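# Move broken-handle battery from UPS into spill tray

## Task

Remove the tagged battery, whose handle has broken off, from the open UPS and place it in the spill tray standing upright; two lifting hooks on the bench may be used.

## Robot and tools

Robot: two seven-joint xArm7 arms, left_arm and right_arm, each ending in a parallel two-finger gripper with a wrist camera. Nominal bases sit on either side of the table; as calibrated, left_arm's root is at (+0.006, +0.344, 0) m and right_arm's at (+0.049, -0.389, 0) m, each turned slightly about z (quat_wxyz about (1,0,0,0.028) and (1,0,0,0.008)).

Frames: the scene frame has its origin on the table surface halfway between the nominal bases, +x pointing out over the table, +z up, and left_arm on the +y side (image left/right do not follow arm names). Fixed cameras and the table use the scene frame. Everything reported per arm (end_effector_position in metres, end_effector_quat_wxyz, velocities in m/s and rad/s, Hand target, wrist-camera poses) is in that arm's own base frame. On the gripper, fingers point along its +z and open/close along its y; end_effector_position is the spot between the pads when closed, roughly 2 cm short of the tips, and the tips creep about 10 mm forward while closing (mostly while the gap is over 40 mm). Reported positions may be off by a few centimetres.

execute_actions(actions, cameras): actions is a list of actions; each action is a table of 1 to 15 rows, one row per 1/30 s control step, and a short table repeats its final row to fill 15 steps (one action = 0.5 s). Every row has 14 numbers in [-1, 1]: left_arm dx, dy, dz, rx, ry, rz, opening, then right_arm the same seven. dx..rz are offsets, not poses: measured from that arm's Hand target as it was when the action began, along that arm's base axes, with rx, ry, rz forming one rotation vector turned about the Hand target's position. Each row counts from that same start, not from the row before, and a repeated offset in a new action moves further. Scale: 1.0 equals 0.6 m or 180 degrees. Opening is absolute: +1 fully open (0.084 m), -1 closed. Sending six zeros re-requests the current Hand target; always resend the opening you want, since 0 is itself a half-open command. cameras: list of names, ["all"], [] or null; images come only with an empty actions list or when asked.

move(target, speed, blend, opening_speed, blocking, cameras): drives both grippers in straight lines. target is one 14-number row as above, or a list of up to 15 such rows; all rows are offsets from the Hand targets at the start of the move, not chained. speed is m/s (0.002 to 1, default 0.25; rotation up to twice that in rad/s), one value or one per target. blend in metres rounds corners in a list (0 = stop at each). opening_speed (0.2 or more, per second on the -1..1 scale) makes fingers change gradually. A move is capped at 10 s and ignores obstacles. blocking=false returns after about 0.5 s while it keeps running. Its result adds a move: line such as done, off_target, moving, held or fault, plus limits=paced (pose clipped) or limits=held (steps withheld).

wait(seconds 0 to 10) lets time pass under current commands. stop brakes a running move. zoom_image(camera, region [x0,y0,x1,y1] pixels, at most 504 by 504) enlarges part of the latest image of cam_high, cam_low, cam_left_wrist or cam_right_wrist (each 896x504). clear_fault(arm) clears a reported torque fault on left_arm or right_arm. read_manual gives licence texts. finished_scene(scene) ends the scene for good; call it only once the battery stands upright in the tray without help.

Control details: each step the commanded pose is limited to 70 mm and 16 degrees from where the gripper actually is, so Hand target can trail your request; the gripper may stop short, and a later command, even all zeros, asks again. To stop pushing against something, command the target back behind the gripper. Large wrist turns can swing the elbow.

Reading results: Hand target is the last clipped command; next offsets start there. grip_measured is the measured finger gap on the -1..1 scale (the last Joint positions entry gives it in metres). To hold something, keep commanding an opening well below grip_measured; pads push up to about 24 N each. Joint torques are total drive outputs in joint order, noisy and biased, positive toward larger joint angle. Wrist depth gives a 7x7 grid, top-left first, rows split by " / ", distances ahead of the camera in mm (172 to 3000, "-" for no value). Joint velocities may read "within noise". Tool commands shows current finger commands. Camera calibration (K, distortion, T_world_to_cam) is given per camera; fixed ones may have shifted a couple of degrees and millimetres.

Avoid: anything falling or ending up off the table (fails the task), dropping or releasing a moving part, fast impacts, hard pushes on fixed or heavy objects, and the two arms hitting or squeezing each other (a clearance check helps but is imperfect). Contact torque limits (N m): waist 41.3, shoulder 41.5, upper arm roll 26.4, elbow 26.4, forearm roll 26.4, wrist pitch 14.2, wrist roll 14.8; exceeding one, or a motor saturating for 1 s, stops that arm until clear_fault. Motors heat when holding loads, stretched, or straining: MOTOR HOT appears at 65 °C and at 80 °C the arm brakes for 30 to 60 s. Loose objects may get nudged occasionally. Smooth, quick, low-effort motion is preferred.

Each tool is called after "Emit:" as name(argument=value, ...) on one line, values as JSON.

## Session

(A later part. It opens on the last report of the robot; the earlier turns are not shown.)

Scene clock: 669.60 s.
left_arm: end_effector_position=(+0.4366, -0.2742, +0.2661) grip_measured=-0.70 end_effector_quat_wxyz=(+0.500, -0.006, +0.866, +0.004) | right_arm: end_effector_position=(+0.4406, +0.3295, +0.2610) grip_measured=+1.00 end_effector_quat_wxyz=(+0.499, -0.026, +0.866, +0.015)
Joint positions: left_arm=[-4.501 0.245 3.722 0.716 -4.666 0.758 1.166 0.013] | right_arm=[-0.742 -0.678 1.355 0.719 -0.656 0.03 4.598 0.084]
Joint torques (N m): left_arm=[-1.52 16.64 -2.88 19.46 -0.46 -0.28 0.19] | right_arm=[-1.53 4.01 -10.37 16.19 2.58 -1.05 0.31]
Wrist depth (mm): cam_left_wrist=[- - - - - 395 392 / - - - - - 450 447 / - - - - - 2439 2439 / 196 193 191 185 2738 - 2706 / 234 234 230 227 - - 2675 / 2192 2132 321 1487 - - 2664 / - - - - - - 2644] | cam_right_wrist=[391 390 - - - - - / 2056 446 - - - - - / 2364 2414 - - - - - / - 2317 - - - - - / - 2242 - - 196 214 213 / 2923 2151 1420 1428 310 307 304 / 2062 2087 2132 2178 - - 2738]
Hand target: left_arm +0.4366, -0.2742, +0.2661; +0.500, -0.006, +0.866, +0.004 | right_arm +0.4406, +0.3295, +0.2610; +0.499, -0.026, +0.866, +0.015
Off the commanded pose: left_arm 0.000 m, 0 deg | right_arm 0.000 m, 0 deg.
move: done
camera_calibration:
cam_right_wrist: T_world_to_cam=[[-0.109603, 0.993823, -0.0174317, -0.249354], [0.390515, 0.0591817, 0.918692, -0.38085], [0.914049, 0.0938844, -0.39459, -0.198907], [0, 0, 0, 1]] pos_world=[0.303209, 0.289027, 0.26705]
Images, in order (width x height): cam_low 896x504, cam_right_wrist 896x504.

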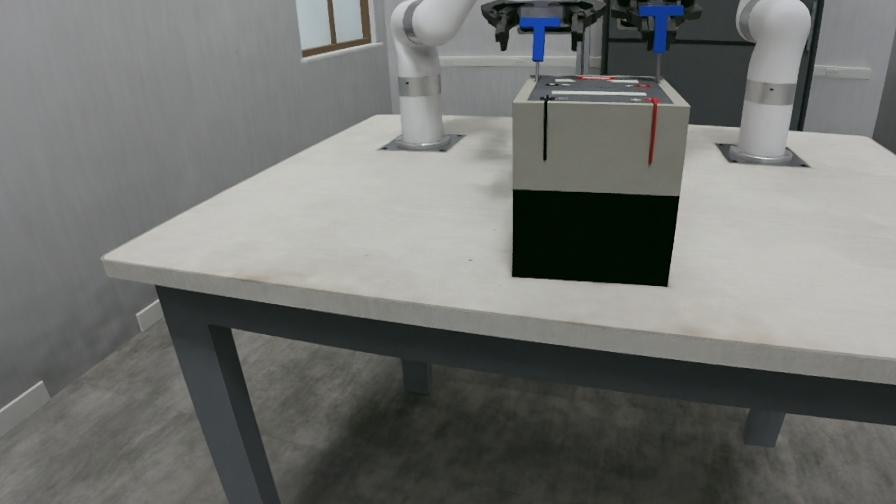

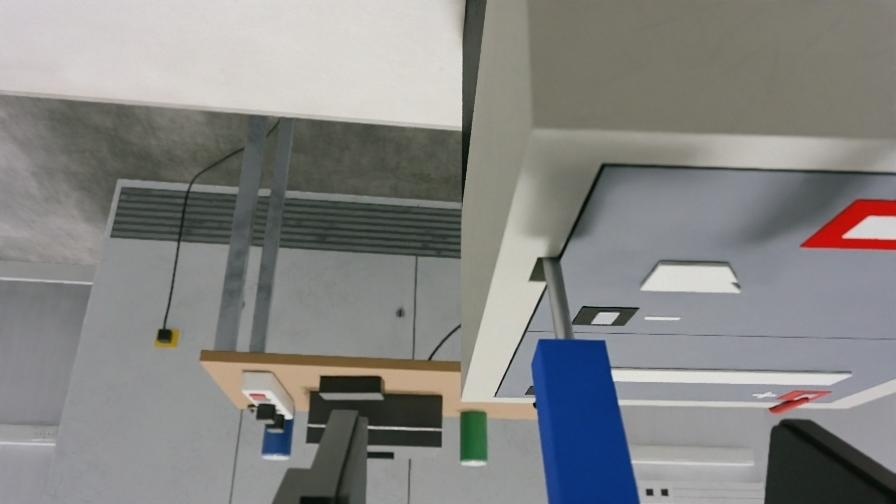

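Emit:
move(target=[0,0,0,0,0,0,-1,0,0,0,0,0,0,-1], opening_speed=1.2, cameras=["cam_low","cam_right_wrist"])

Emit:
zoom_image(camera="cam_low", region=[480, 0, 700, 100])

Emit:
zoom_image(camera="cam_right_wrist", region=[480, 220, 680, 420])

Scene clock: 676.80 s.
left_arm: end_effector_position=(+0.4366, -0.2742, +0.2661) grip_measured=-0.70 end_effector_quat_wxyz=(+0.500, -0.006, +0.866, +0.004) | right_arm: end_effector_position=(+0.4406, +0.3295, +0.2610) grip_measured=+0.14 end_effector_quat_wxyz=(+0.499, -0.026, +0.866, +0.015)
Joint positions: left_arm=[-4.501 0.245 3.722 0.716 -4.666 0.758 1.166 0.013] | right_arm=[-0.742 -0.678 1.355 0.719 -0.656 0.03 4.599 0.05]
Joint torques (N m): left_arm=[-1.63 16.61 -2.86 19.3 -0.44 -0.36 0.12] | right_arm=[-0.7 5.55 -10.21 13.02 1.85 -0.22 -0.08]
Wrist depth (mm): cam_left_wrist=[- - - - - 395 391 / - - - - - 452 448 / - - - - - 2405 2431 / 196 193 191 185 2793 - 2738 / 235 234 230 227 - - 2614 / 2132 2192 321 1483 - - 2654 / 2099 2119 - - - - 2566] | cam_right_wrist=[391 391 - - - - - / 1985 445 - - - - - / 2348 2381 - - - - - / - 2348 - - - - - / - 2279 - - 197 215 214 / 2935 2151 - 1434 310 307 304 / 2851 - - - - - 2851]
Hand target: left_arm +0.4366, -0.2742, +0.2661; +0.500, -0.006, +0.866, +0.004 | right_arm +0.4406, +0.3295, +0.2610; +0.499, -0.026, +0.866, +0.015
Off the commanded pose: left_arm 0.000 m, 0 deg | right_arm 0.000 m, 0 deg.
move: done
camera_calibration:
cam_right_wrist: T_world_to_cam=[[-0.109478, 0.993837, -0.0173902, -0.249407], [0.390531, 0.0590948, 0.918691, -0.380829], [0.914057, 0.0937849, -0.394593, -0.19888], [0, 0, 0, 1]] pos_world=[0.303209, 0.289027, 0.26705]
Images, in order (width x height): cam_low 896x504, cam_right_wrist 896x504.

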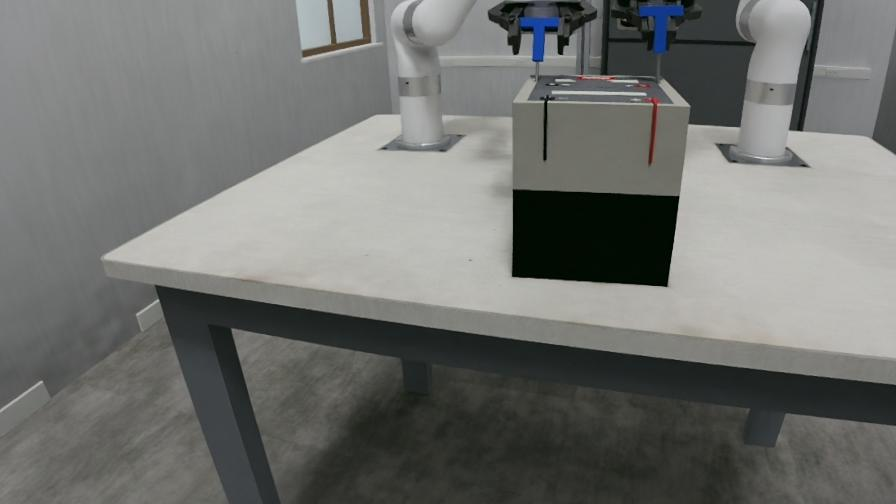

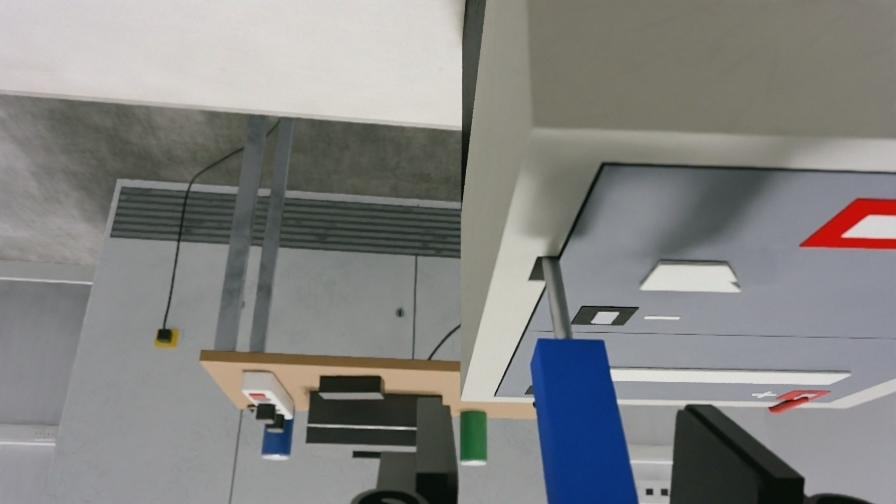

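Scaled by 2.291 from the camera's 896x504 image, which has a finer 1280x720 frame.

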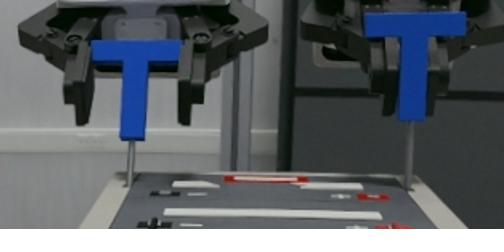

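Scaled by 2.520 from the camera's 896x504 image, which has a finer 1280x720 frame.

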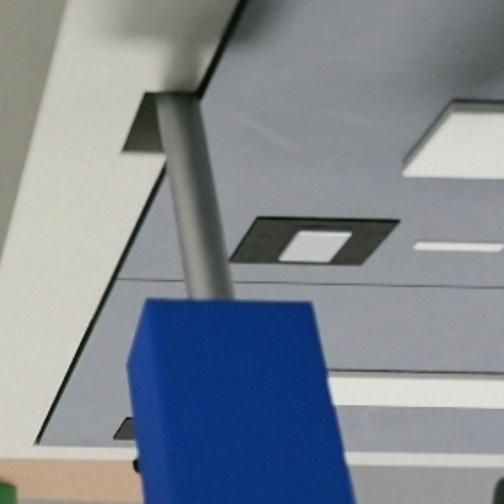

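Emit:
move(target=[[0,0,0,0,0,0,-1,0,0,0,0,0,0,1],[0,0,0,0,0,0,-1,-0.0033,0,-0.011,0,0,0,1],[0,0,0,0,0,0,-1,-0.0033,0,-0.011,0,0,0,-1]], opening_speed=1.5, speed=0.05, cameras=["cam_low","cam_right_wrist"])

Emit:
zoom_image(camera="cam_low", region=[480, 0, 700, 100])

Emit:
zoom_image(camera="cam_right_wrist", region=[480, 220, 680, 420])

Scene clock: 692.37 s.
left_arm: end_effector_position=(+0.4366, -0.2742, +0.2661) grip_measured=-0.70 end_effector_quat_wxyz=(+0.500, -0.006, +0.866, +0.004) | right_arm: end_effector_position=(+0.4386, +0.3295, +0.2544) grip_measured=+0.09 end_effector_quat_wxyz=(+0.499, -0.026, +0.866, +0.015)
Joint positions: left_arm=[-4.501 0.245 3.722 0.716 -4.666 0.758 1.166 0.013] | right_arm=[-0.752 -0.696 1.37 0.709 -0.653 0.014 4.613 0.048]
Joint torques (N m): left_arm=[-1.64 16.43 -2.72 19.35 -0.59 -0.46 0.22] | right_arm=[-1.04 6.34 -9.16 12.82 1.85 -0.6 0.03]
Wrist depth (mm): cam_left_wrist=[- - - - - 394 392 / - - - - - 451 447 / - - - - - 2422 2405 / 196 193 191 185 2805 - 2644 / 234 234 230 227 - - 2727 / 2151 2158 320 1499 - - 2624 / 2119 2138 - - - - 2624] | cam_right_wrist=[382 380 - - - - - / 435 434 - - - - - / 2317 2422 - - - - - / - 2364 - - - - - / - 2302 - - 191 194 192 / 2973 2172 - - 244 275 272 / 2816 2119 - - - - 2874]
Hand target: left_arm +0.4366, -0.2742, +0.2661; +0.500, -0.006, +0.866, +0.004 | right_arm +0.4386, +0.3295, +0.2544; +0.499, -0.026, +0.866, +0.015
Off the commanded pose: left_arm 0.000 m, 0 deg | right_arm 0.000 m, 0 deg.
move: done
camera_calibration:
cam_right_wrist: T_world_to_cam=[[-0.109478, 0.993837, -0.0173902, -0.249741], [0.390531, 0.0590948, 0.918691, -0.373985], [0.914057, 0.0937849, -0.394593, -0.199656], [0, 0, 0, 1]] pos_world=[0.301209, 0.289027, 0.26045]
Images, in order (width x height): cam_low 896x504, cam_right_wrist 896x504.

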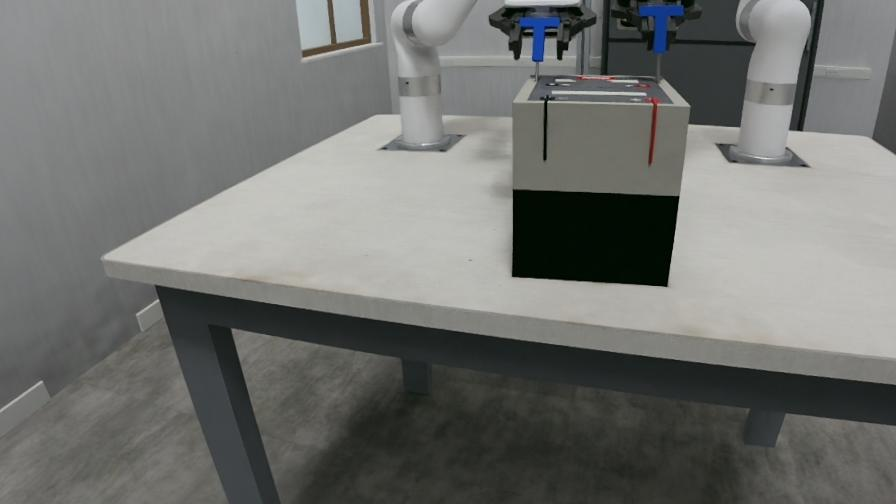

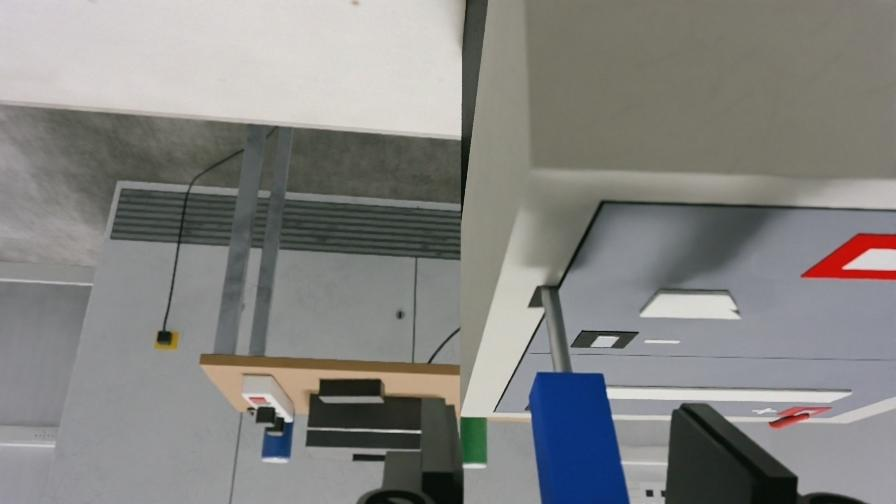

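Scaled by 2.291 from the camera's 896x504 image, which has a finer 1280x720 frame.

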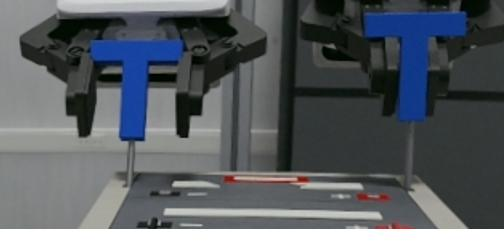

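Scaled by 2.520 from the camera's 896x504 image, which has a finer 1280x720 frame.

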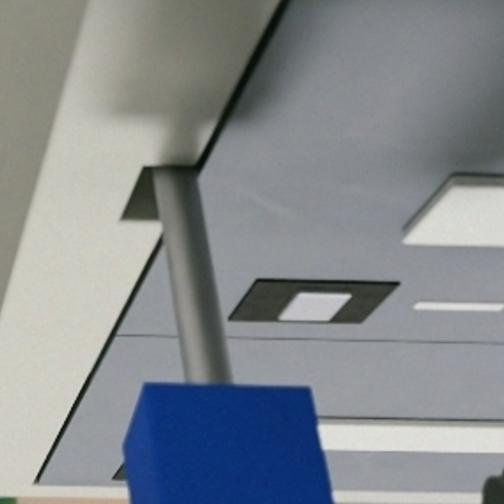

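Emit:
move(target=[[0,0,0,0,0,0,-1,0,0,0,0,0,0,1],[0,0,0,0,0,0,-1,-0.0058,0,-0.0115,0,0,0,1],[0,0,0,0,0,0,-1,-0.0058,0,-0.0115,0,0,0,-1]], opening_speed=1.5, speed=0.05, cameras=["cam_low","cam_right_wrist"])

Emit:
zoom_image(camera="cam_low", region=[480, 0, 700, 100])

Emit:
zoom_image(camera="cam_right_wrist", region=[480, 220, 680, 420])

Scene clock: 705.77 s.
left_arm: end_effector_position=(+0.4366, -0.2742, +0.2661) grip_measured=-0.70 end_effector_quat_wxyz=(+0.500, -0.006, +0.866, +0.004) | right_arm: end_effector_position=(+0.4352, +0.3295, +0.2475) grip_measured=-0.06 end_effector_quat_wxyz=(+0.499, -0.026, +0.866, +0.015)
Joint positions: left_arm=[-4.501 0.245 3.722 0.716 -4.666 0.758 1.166 0.013] | right_arm=[-0.755 -0.715 1.382 0.695 -0.649 -0.001 4.629 0.042]
Joint torques (N m): left_arm=[-1.5 16.51 -2.64 19.4 -0.57 -0.5 0.1] | right_arm=[-0.48 5.52 -11.26 15.15 2.16 -0.76 -0.01]
Wrist depth (mm): cam_left_wrist=[- - - - - 395 392 / - - - - - 452 448 / - - - - - 2422 2422 / 197 194 191 185 2782 - 2749 / 234 234 231 227 - - 2664 / 2178 2206 321 1474 - - 2654 / 2106 2125 - - - - 2634] | cam_right_wrist=[371 370 370 - - - - / 425 423 - - - - - / 2431 2348 - - - - - / - 2364 - - - - - / - 2220 - - - 188 - / 2960 2178 - - 217 241 239 / 2793 - - - - - 2899]
Hand target: left_arm +0.4366, -0.2742, +0.2661; +0.500, -0.006, +0.866, +0.004 | right_arm +0.4352, +0.3295, +0.2475; +0.499, -0.026, +0.866, +0.015
Off the commanded pose: left_arm 0.000 m, 0 deg | right_arm 0.000 m, 0 deg.
move: done
camera_calibration:
cam_right_wrist: T_world_to_cam=[[-0.109478, 0.993837, -0.0173902, -0.250233], [0.390531, 0.0590948, 0.918691, -0.366318], [0.914057, 0.0937849, -0.394593, -0.199271], [0, 0, 0, 1]] pos_world=[0.297809, 0.289027, 0.25355]
Images, in order (width x height): cam_low 896x504, cam_right_wrist 896x504.

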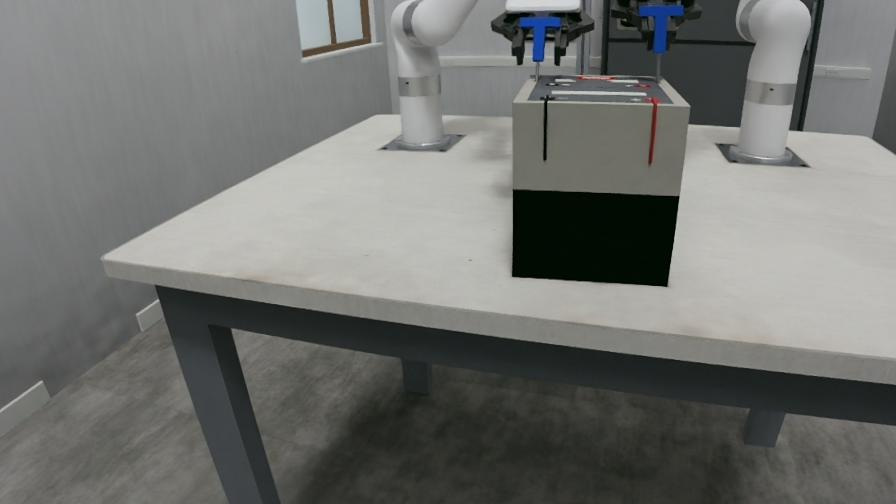

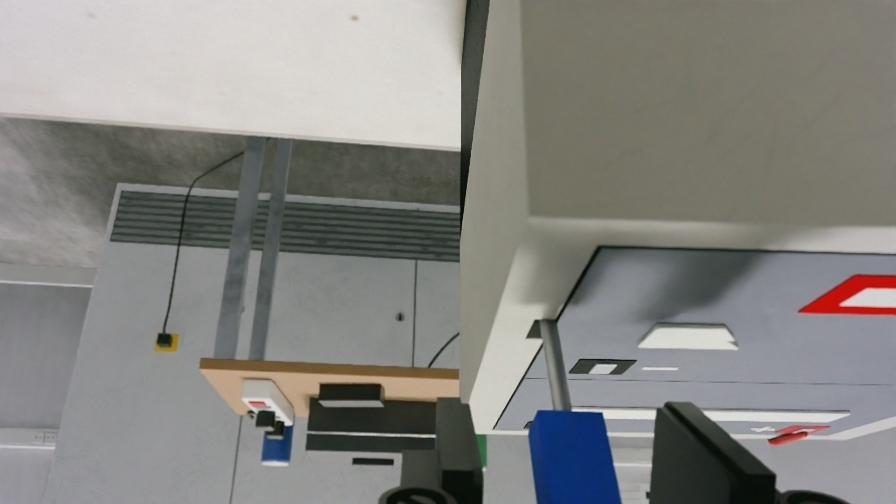

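Scaled by 2.291 from the camera's 896x504 image, which has a finer 1280x720 frame.

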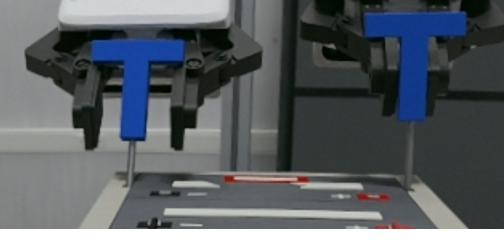

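Scaled by 2.520 from the camera's 896x504 image, which has a finer 1280x720 frame.

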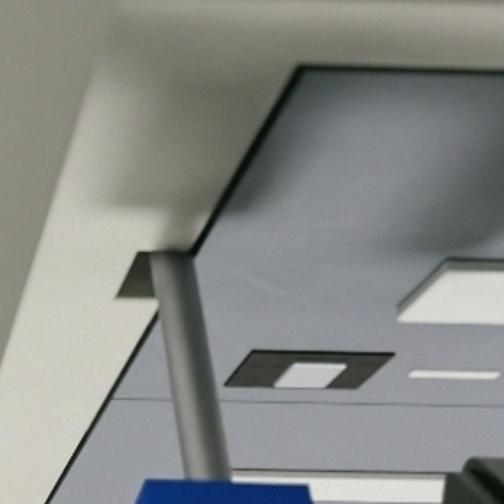

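Emit:
move(target=[[0,0,0,0,0,0,-1,0,0,0,0,0,0,1],[0,0,0,0,0,0,-1,-0.0045,0,0.0092,0.005,-0.0832,0,1],[0,0,0,0,0,0,-1,-0.0045,0,0.0092,0.005,-0.0832,0,-1]], opening_speed=1.5, speed=0.08, cameras=["cam_low","cam_right_wrist"])

Emit:
zoom_image(camera="cam_low", region=[480, 0, 700, 100])

Emit:
zoom_image(camera="cam_right_wrist", region=[480, 220, 680, 420])

Scene clock: 726.60 s.
left_arm: end_effector_position=(+0.4366, -0.2742, +0.2661) grip_measured=-0.70 end_effector_quat_wxyz=(+0.500, -0.006, +0.866, +0.004) | right_arm: end_effector_position=(+0.4325, +0.3294, +0.2531) grip_measured=-0.68 end_effector_quat_wxyz=(+0.608, -0.024, +0.793, +0.018)
Joint positions: left_arm=[-4.501 0.245 3.722 0.716 -4.666 0.758 1.166 0.013] | right_arm=[-0.805 -1.202 1.43 0.606 -0.515 -0.243 4.841 0.014]
Joint torques (N m): left_arm=[-2.44 16.5 -3.18 19.2 0.23 -1.19 0.06] | right_arm=[4.25 11.18 -12.65 12.78 3.27 -2.03 0.21]
Wrist depth (mm): cam_left_wrist=[- - - - - 394 392 / - - - - - 452 448 / - - - - - 2439 2405 / 196 193 191 185 2805 - 2706 / 235 233 230 227 - - 2654 / 2220 2158 320 1490 - - 2654 / 2138 2119 - - - - 2604] | cam_right_wrist=[2566 - - - - - - / - - - - - - - / - - - - - - - / 2986 2178 - - - - - / 2911 2213 2249 2294 2294 - 260 / 2911 2185 2199 2199 - - 2948 / 2074 - - - - - 2886]
Hand target: left_arm +0.4366, -0.2742, +0.2661; +0.500, -0.006, +0.866, +0.004 | right_arm +0.4325, +0.3295, +0.2531; +0.608, -0.024, +0.793, +0.018
Off the commanded pose: left_arm 0.000 m, 0 deg | right_arm 0.000 m, 0 deg.
move: done
camera_calibration:
cam_right_wrist: T_world_to_cam=[[-0.103084, 0.994228, -0.0297402, -0.250112], [0.139699, 0.0440745, 0.989213, -0.274759], [0.984814, 0.0978168, -0.143436, -0.290114], [0, 0, 0, 1]] pos_world=[0.298309, 0.289156, 0.222744]
Images, in order (width x height): cam_low 896x504, cam_right_wrist 896x504.

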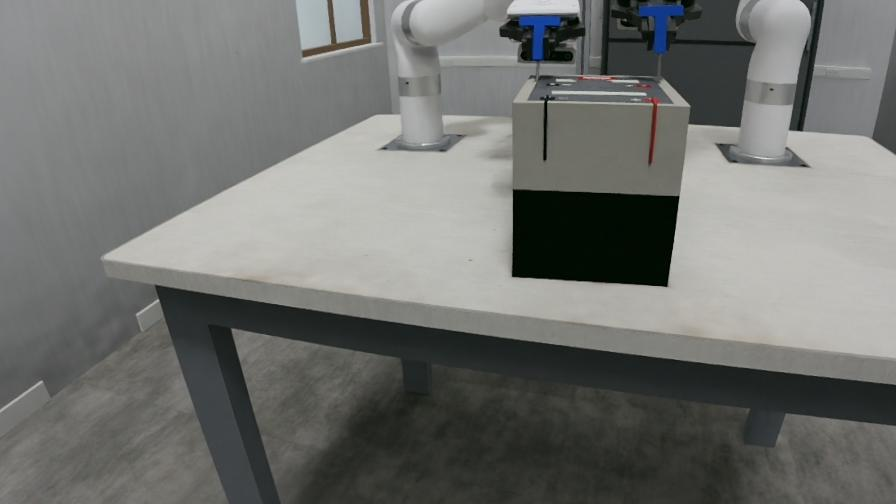

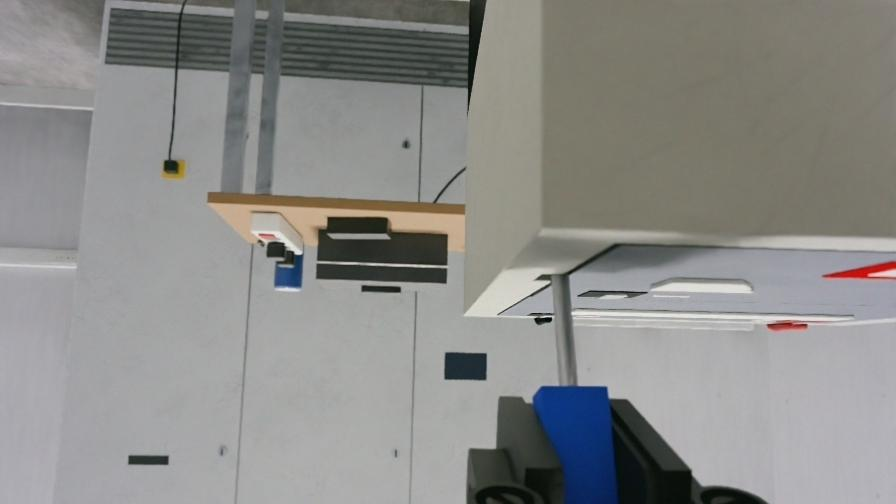

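Scaled by 2.291 from the camera's 896x504 image, which has a finer 1280x720 frame.

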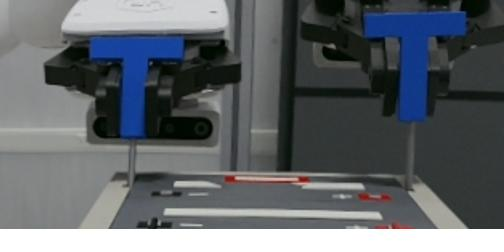

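Scaled by 2.520 from the camera's 896x504 image, which has a finer 1280x720 frame.

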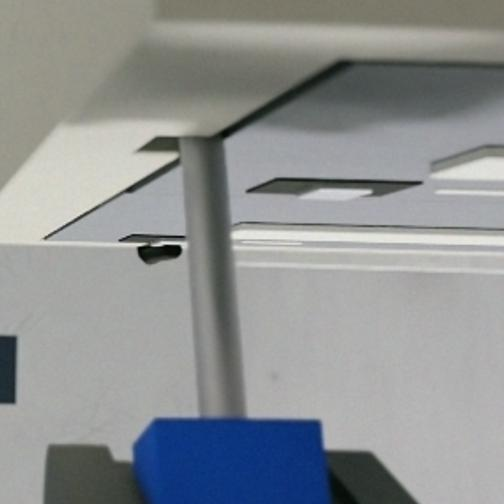

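Emit:
move(target=[[0,0,0.0028,0,0,0,-1,0,-0.0008,0.0208,0,0,0,-1],[0,0,0.0228,0,0,0,-1,0,-0.0008,0.0408,0,0,0,-1]], speed=0.03, cameras=["cam_low","cam_left_wrist","cam_right_wrist","cam_high"])

Emit:
zoom_image(camera="cam_low", region=[480, 0, 700, 120])

Emit:
zoom_image(camera="cam_left_wrist", region=[400, 100, 700, 400])

Scene clock: 735.20 s.
left_arm: end_effector_position=(+0.4366, -0.2742, +0.2797) grip_measured=-0.70 end_effector_quat_wxyz=(+0.500, -0.006, +0.866, +0.004) | right_arm: end_effector_position=(+0.4325, +0.3290, +0.2775) grip_measured=-0.69 end_effector_quat_wxyz=(+0.608, -0.024, +0.793, +0.018)
Joint positions: left_arm=[-4.502 0.272 3.714 0.727 -4.698 0.775 1.215 0.013] | right_arm=[-0.775 -1.136 1.37 0.619 -0.551 -0.204 4.795 0.014]
Joint torques (N m): left_arm=[-2.04 23.97 -4.88 29.48 2.2 -0.01 0.17] | right_arm=[3.06 8.94 -23.42 19.19 5.97 -1.16 -0.05]
Wrist depth (mm): cam_left_wrist=[- - - - - 412 410 / - - - - - 472 469 / - - - - 2457 2448 2389 / 189 184 185 197 2828 - 2675 / - 275 267 268 - - 2696 / 2165 2172 1468 1471 - - 2654 / 2106 2138 - - - - 2614] | cam_right_wrist=[2664 - - - - - - / - 2271 - - - - - / - 2206 - - - - - / 2999 2199 1509 1673 2364 200 295 / 2923 2151 2257 2242 - - 2973 / 2874 2145 2235 2228 - - 2923 / 2087 - - - - - 2899]
Hand target: left_arm +0.4366, -0.2742, +0.2797; +0.500, -0.006, +0.866, +0.004 | right_arm +0.4325, +0.3290, +0.2775; +0.608, -0.024, +0.793, +0.018
Off the commanded pose: left_arm 0.000 m, 0 deg | right_arm 0.000 m, 0 deg.
move: done
camera_calibration:
cam_left_wrist: T_world_to_cam=[[-0.0274931, 0.999563, -0.0108648, 0.319654], [0.398971, 0.0209381, 0.916725, -0.37782], [0.916551, 0.0208688, -0.399372, -0.144965], [0, 0, 0, 1]] pos_world=[0.292395, -0.308579, 0.291935]
cam_right_wrist: T_world_to_cam=[[-0.103279, 0.994209, -0.0297108, -0.248932], [0.139691, 0.0440727, 0.989214, -0.298876], [0.984794, 0.0980149, -0.143433, -0.286627], [0, 0, 0, 1]] pos_world=[0.298309, 0.288757, 0.247144]

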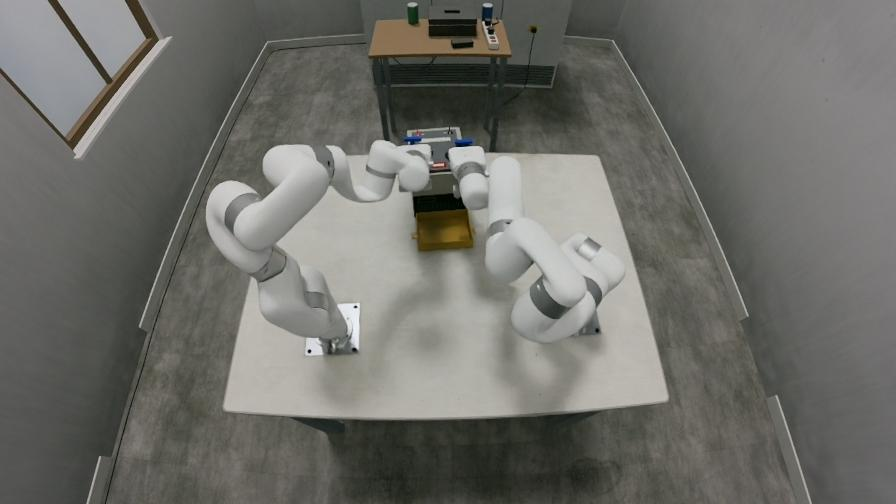

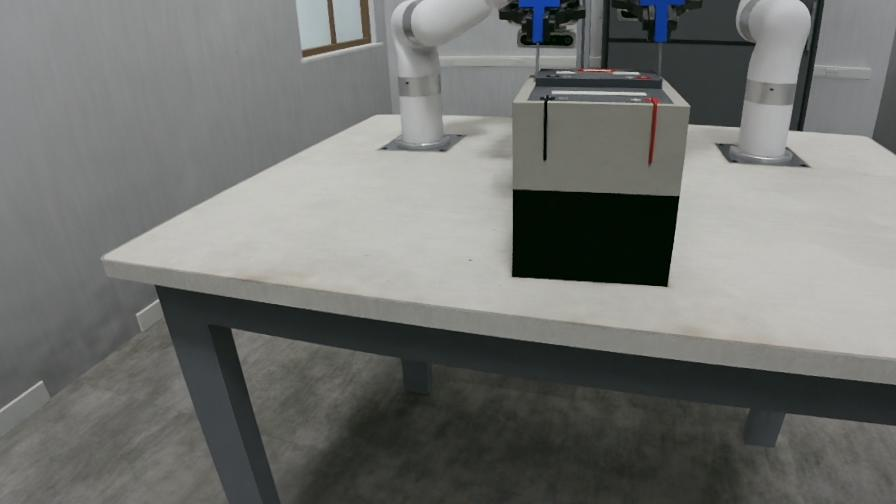

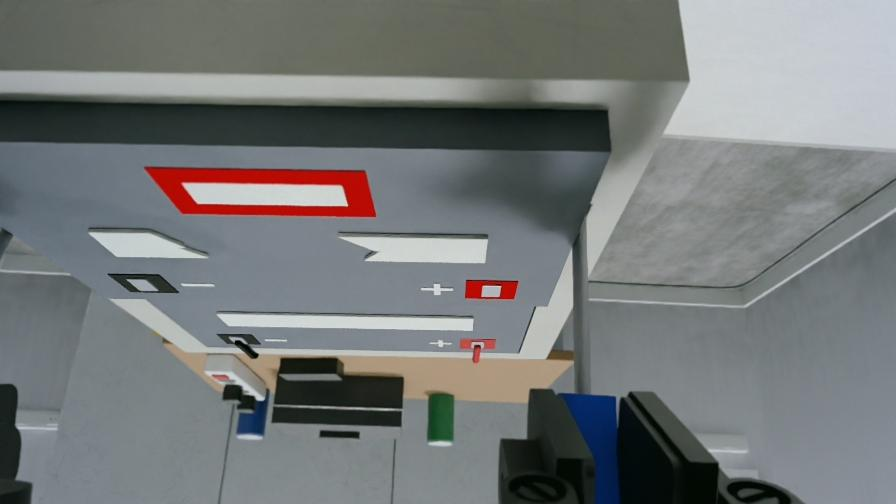

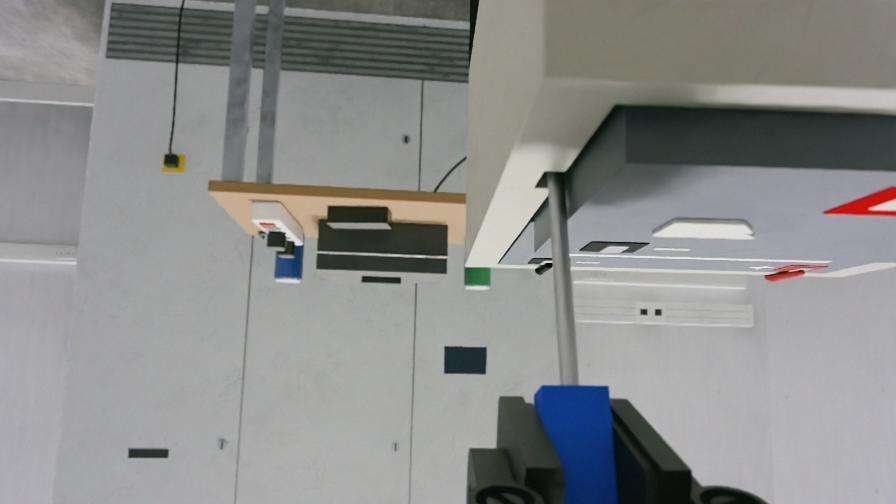

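Scaled by 2.291 from the camera's 896x504 image, which has a finer 1280x720 frame.

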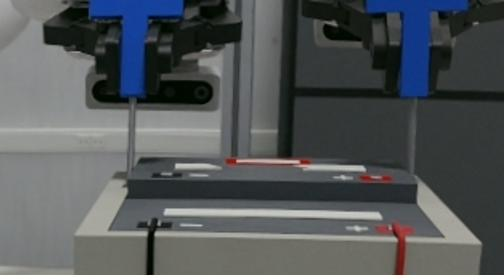

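Scaled by 1.680 from the camera's 896x504 image, which has a finer 1280x720 frame.

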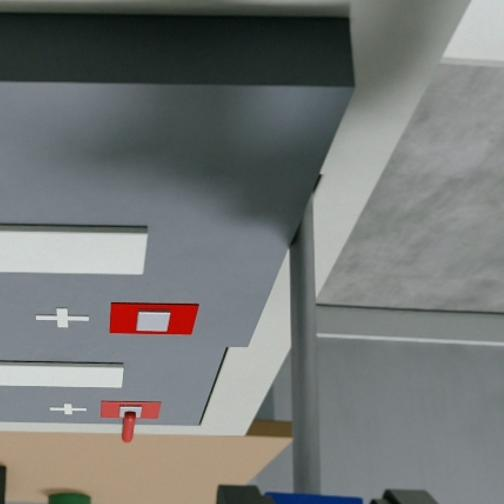

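Emit:
move(target=[0,0,0.1667,0,0,0,-1,0,0,0.1667,0,0,0,-1], speed=0.06, cameras=["all"])

Scene clock: 741.37 s.
left_arm: end_effector_position=(+0.4366, -0.2742, +0.3797) grip_measured=-0.70 end_effector_quat_wxyz=(+0.500, -0.006, +0.866, +0.004) | right_arm: end_effector_position=(+0.4325, +0.3290, +0.3775) grip_measured=-0.69 end_effector_quat_wxyz=(+0.608, -0.024, +0.793, +0.018)
Joint positions: left_arm=[-4.526 0.408 3.656 0.857 -4.907 0.908 1.525 0.013] | right_arm=[-0.601 -0.88 1.131 0.726 -0.643 0.01 4.594 0.014]
Joint torques (N m): left_arm=[-2.13 21.19 -6.45 30.53 3.04 -1.51 0] | right_arm=[2.46 2.66 -18.82 27.84 3.86 -1.98 0.02]
Wrist depth (mm): cam_left_wrist=[- - - - 1893 1903 553 / - - - - 2138 2158 2172 / - - - - 2696 2634 2483 / 193 189 187 183 - - 2675 / - 1443 1405 1477 - - 2685 / 2172 2213 1630 2242 - - 2664 / 2106 2112 - - - - 2664] | cam_right_wrist=[2793 2279 - - - - - / - 2264 - - - - - / - 2257 - - - - - / - 2228 2249 2356 2364 - 2664 / 2948 2206 2271 2242 - - 2923 / 2863 2178 2185 2199 - - 2874 / 2093 - - - - - 2886]
Hand target: left_arm +0.4366, -0.2742, +0.3798; +0.500, -0.006, +0.866, +0.004 | right_arm +0.4325, +0.3290, +0.3776; +0.608, -0.024, +0.793, +0.018
Off the commanded pose: left_arm 0.000 m, 0 deg | right_arm 0.000 m, 0 deg.
move: done
camera_calibration:
cam_left_wrist: T_world_to_cam=[[-0.0274931, 0.999563, -0.0108648, 0.320741], [0.398971, 0.0209381, 0.916725, -0.469493], [0.916551, 0.0208688, -0.399372, -0.105028], [0, 0, 0, 1]] pos_world=[0.292395, -0.308579, 0.391935]
cam_right_wrist: T_world_to_cam=[[-0.103279, 0.994209, -0.0297108, -0.245862], [0.139691, 0.0440727, 0.989214, -0.397793], [0.984794, 0.0980149, -0.143433, -0.272274], [0, 0, 0, 1]] pos_world=[0.298309, 0.288657, 0.347144]

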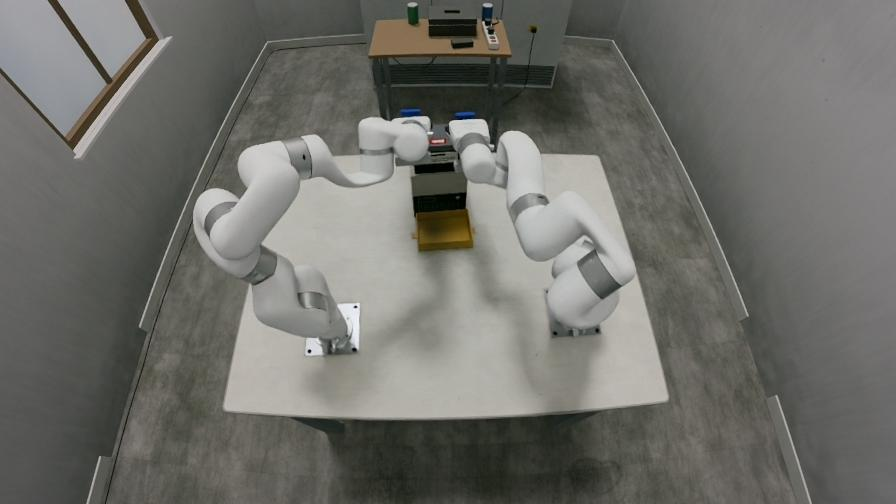

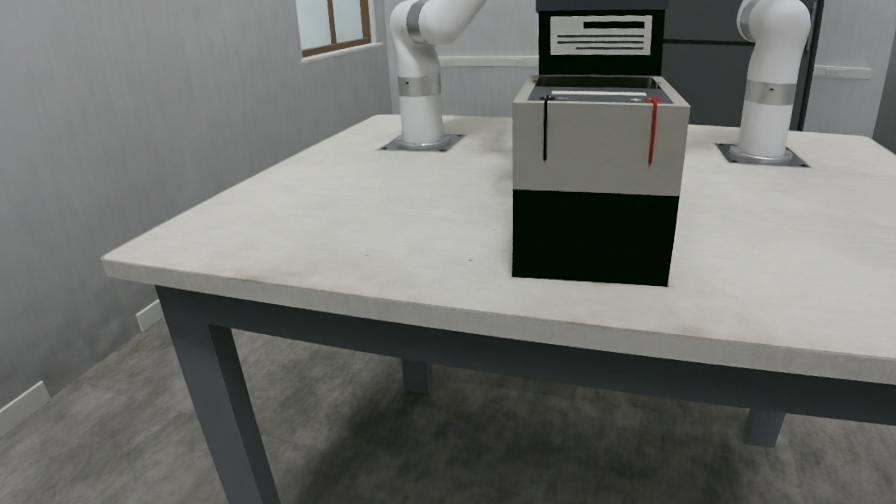

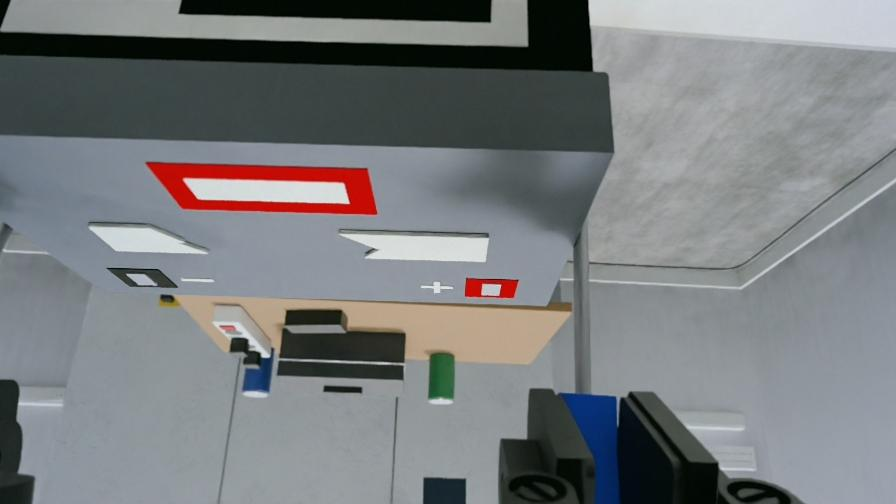

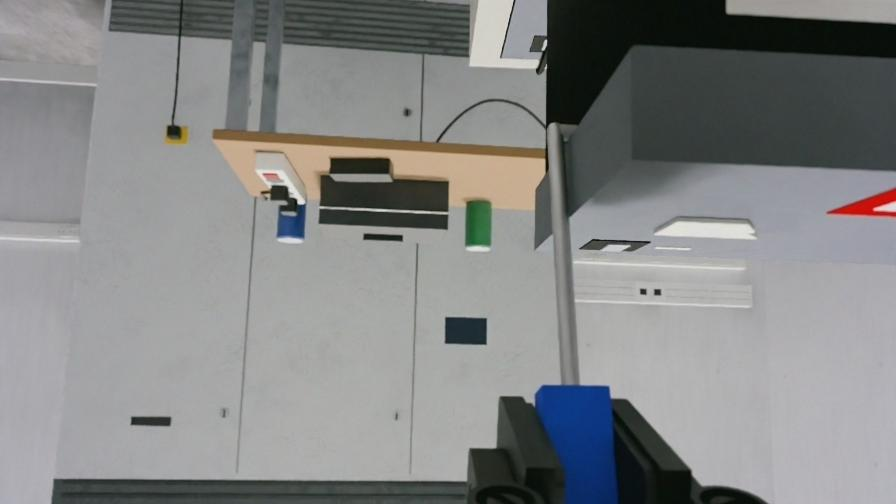

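Emit:
move(target=[0,0,0.1333,0,0,0,-1,0,0,0.1333,0,0,0,-1], speed=0.08, cameras=["all"])

Emit:
zoom_image(camera="cam_low", region=[500, 0, 700, 120])

Scene clock: 745.03 s.
left_arm: end_effector_position=(+0.4366, -0.2742, +0.4597) grip_measured=-0.70 end_effector_quat_wxyz=(+0.500, -0.006, +0.866, +0.004) | right_arm: end_effector_position=(+0.4325, +0.3290, +0.4575) grip_measured=-0.69 end_effector_quat_wxyz=(+0.608, -0.024, +0.793, +0.018)
Joint positions: left_arm=[-4.556 0.437 3.621 1.024 -5.038 1.02 1.724 0.013] | right_arm=[-0.437 -0.726 0.965 0.864 -0.637 0.2 4.414 0.014]
Joint torques (N m): left_arm=[-2 16.74 -6.93 30.14 3.69 -2.51 0.08] | right_arm=[2.43 -1.84 -14.97 32.17 3.07 -2.46 -0.1]
Wrist depth (mm): cam_left_wrist=[- - - - 2014 2014 1979 / - - - - 2317 2271 2249 / - - - - 2839 2805 2528 / 195 191 188 183 - - 2738 / - 2228 1509 1642 - - 2634 / 2178 2206 2220 2228 - - 2654 / 2119 2093 - - - - 2654] | cam_right_wrist=[- 2309 - - - - - / - 2249 - - - - - / - 2235 - - - - - / - 2242 2302 2286 2302 - 2634 / 2935 2192 2235 2286 - - 2863 / 2948 2132 2235 2257 - - 2911 / 2119 - - - - - 2874]
Hand target: left_arm +0.4366, -0.2742, +0.4597; +0.500, -0.006, +0.866, +0.004 | right_arm +0.4325, +0.3290, +0.4575; +0.608, -0.024, +0.793, +0.018
Off the commanded pose: left_arm 0.000 m, 0 deg | right_arm 0.000 m, 0 deg.
move: done
camera_calibration:
cam_left_wrist: T_world_to_cam=[[-0.0274931, 0.999563, -0.0108648, 0.32161], [0.398971, 0.0209381, 0.916725, -0.542831], [0.916551, 0.0208688, -0.399372, -0.073078], [0, 0, 0, 1]] pos_world=[0.292395, -0.308579, 0.471935]
cam_right_wrist: T_world_to_cam=[[-0.103279, 0.994209, -0.0297108, -0.243485], [0.139691, 0.0440727, 0.989214, -0.47693], [0.984794, 0.0980149, -0.143433, -0.260799], [0, 0, 0, 1]] pos_world=[0.298309, 0.288657, 0.427144]

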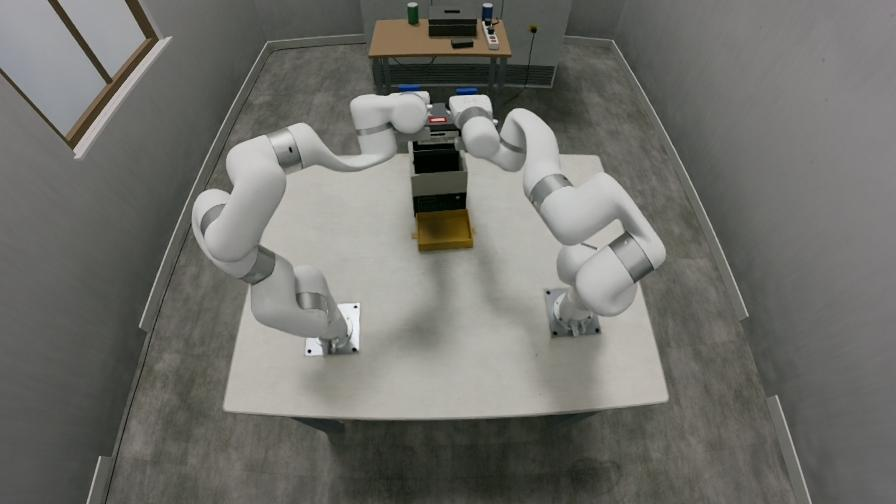

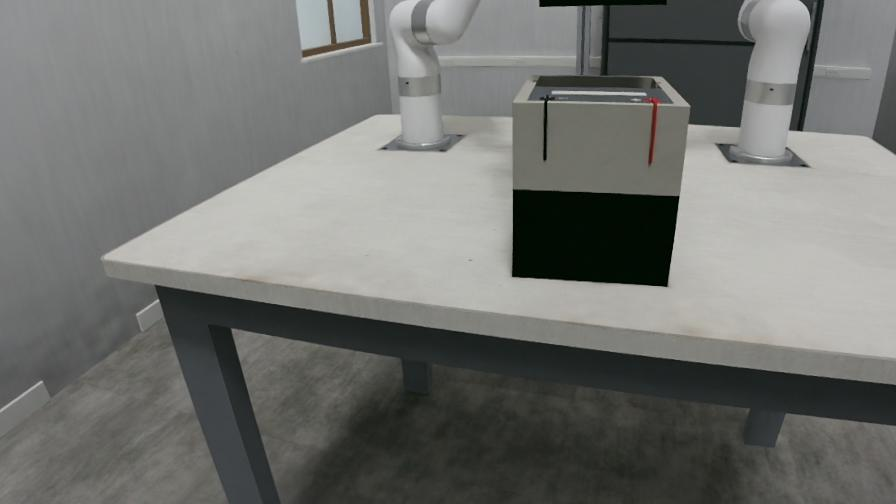

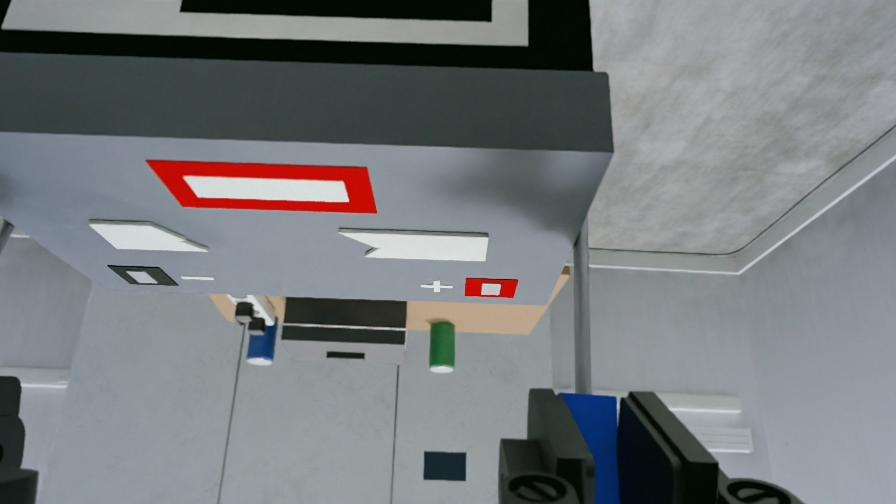

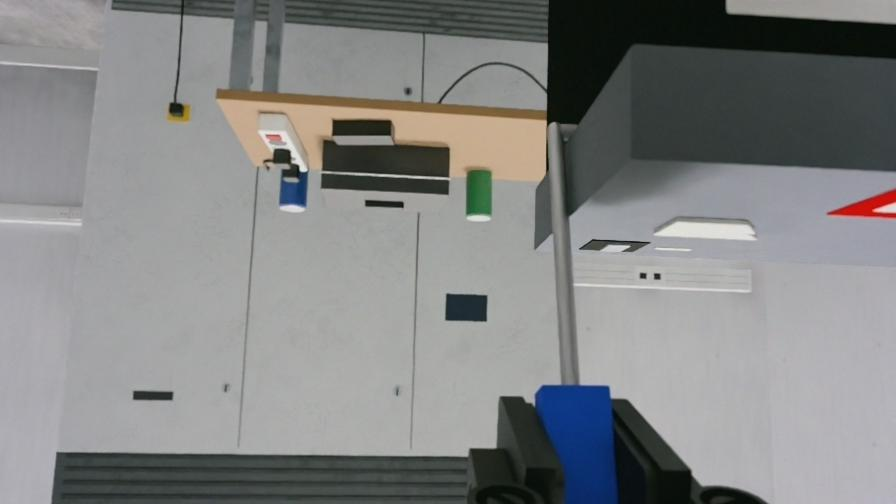

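Scaled by 2.520 from the camera's 896x504 image, which has a finer 1280x720 frame.

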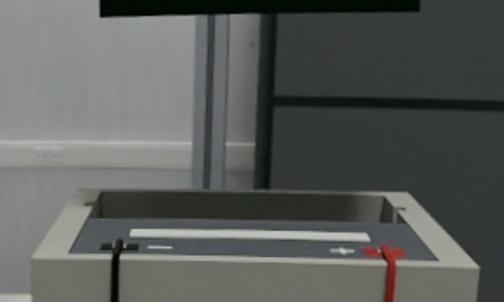

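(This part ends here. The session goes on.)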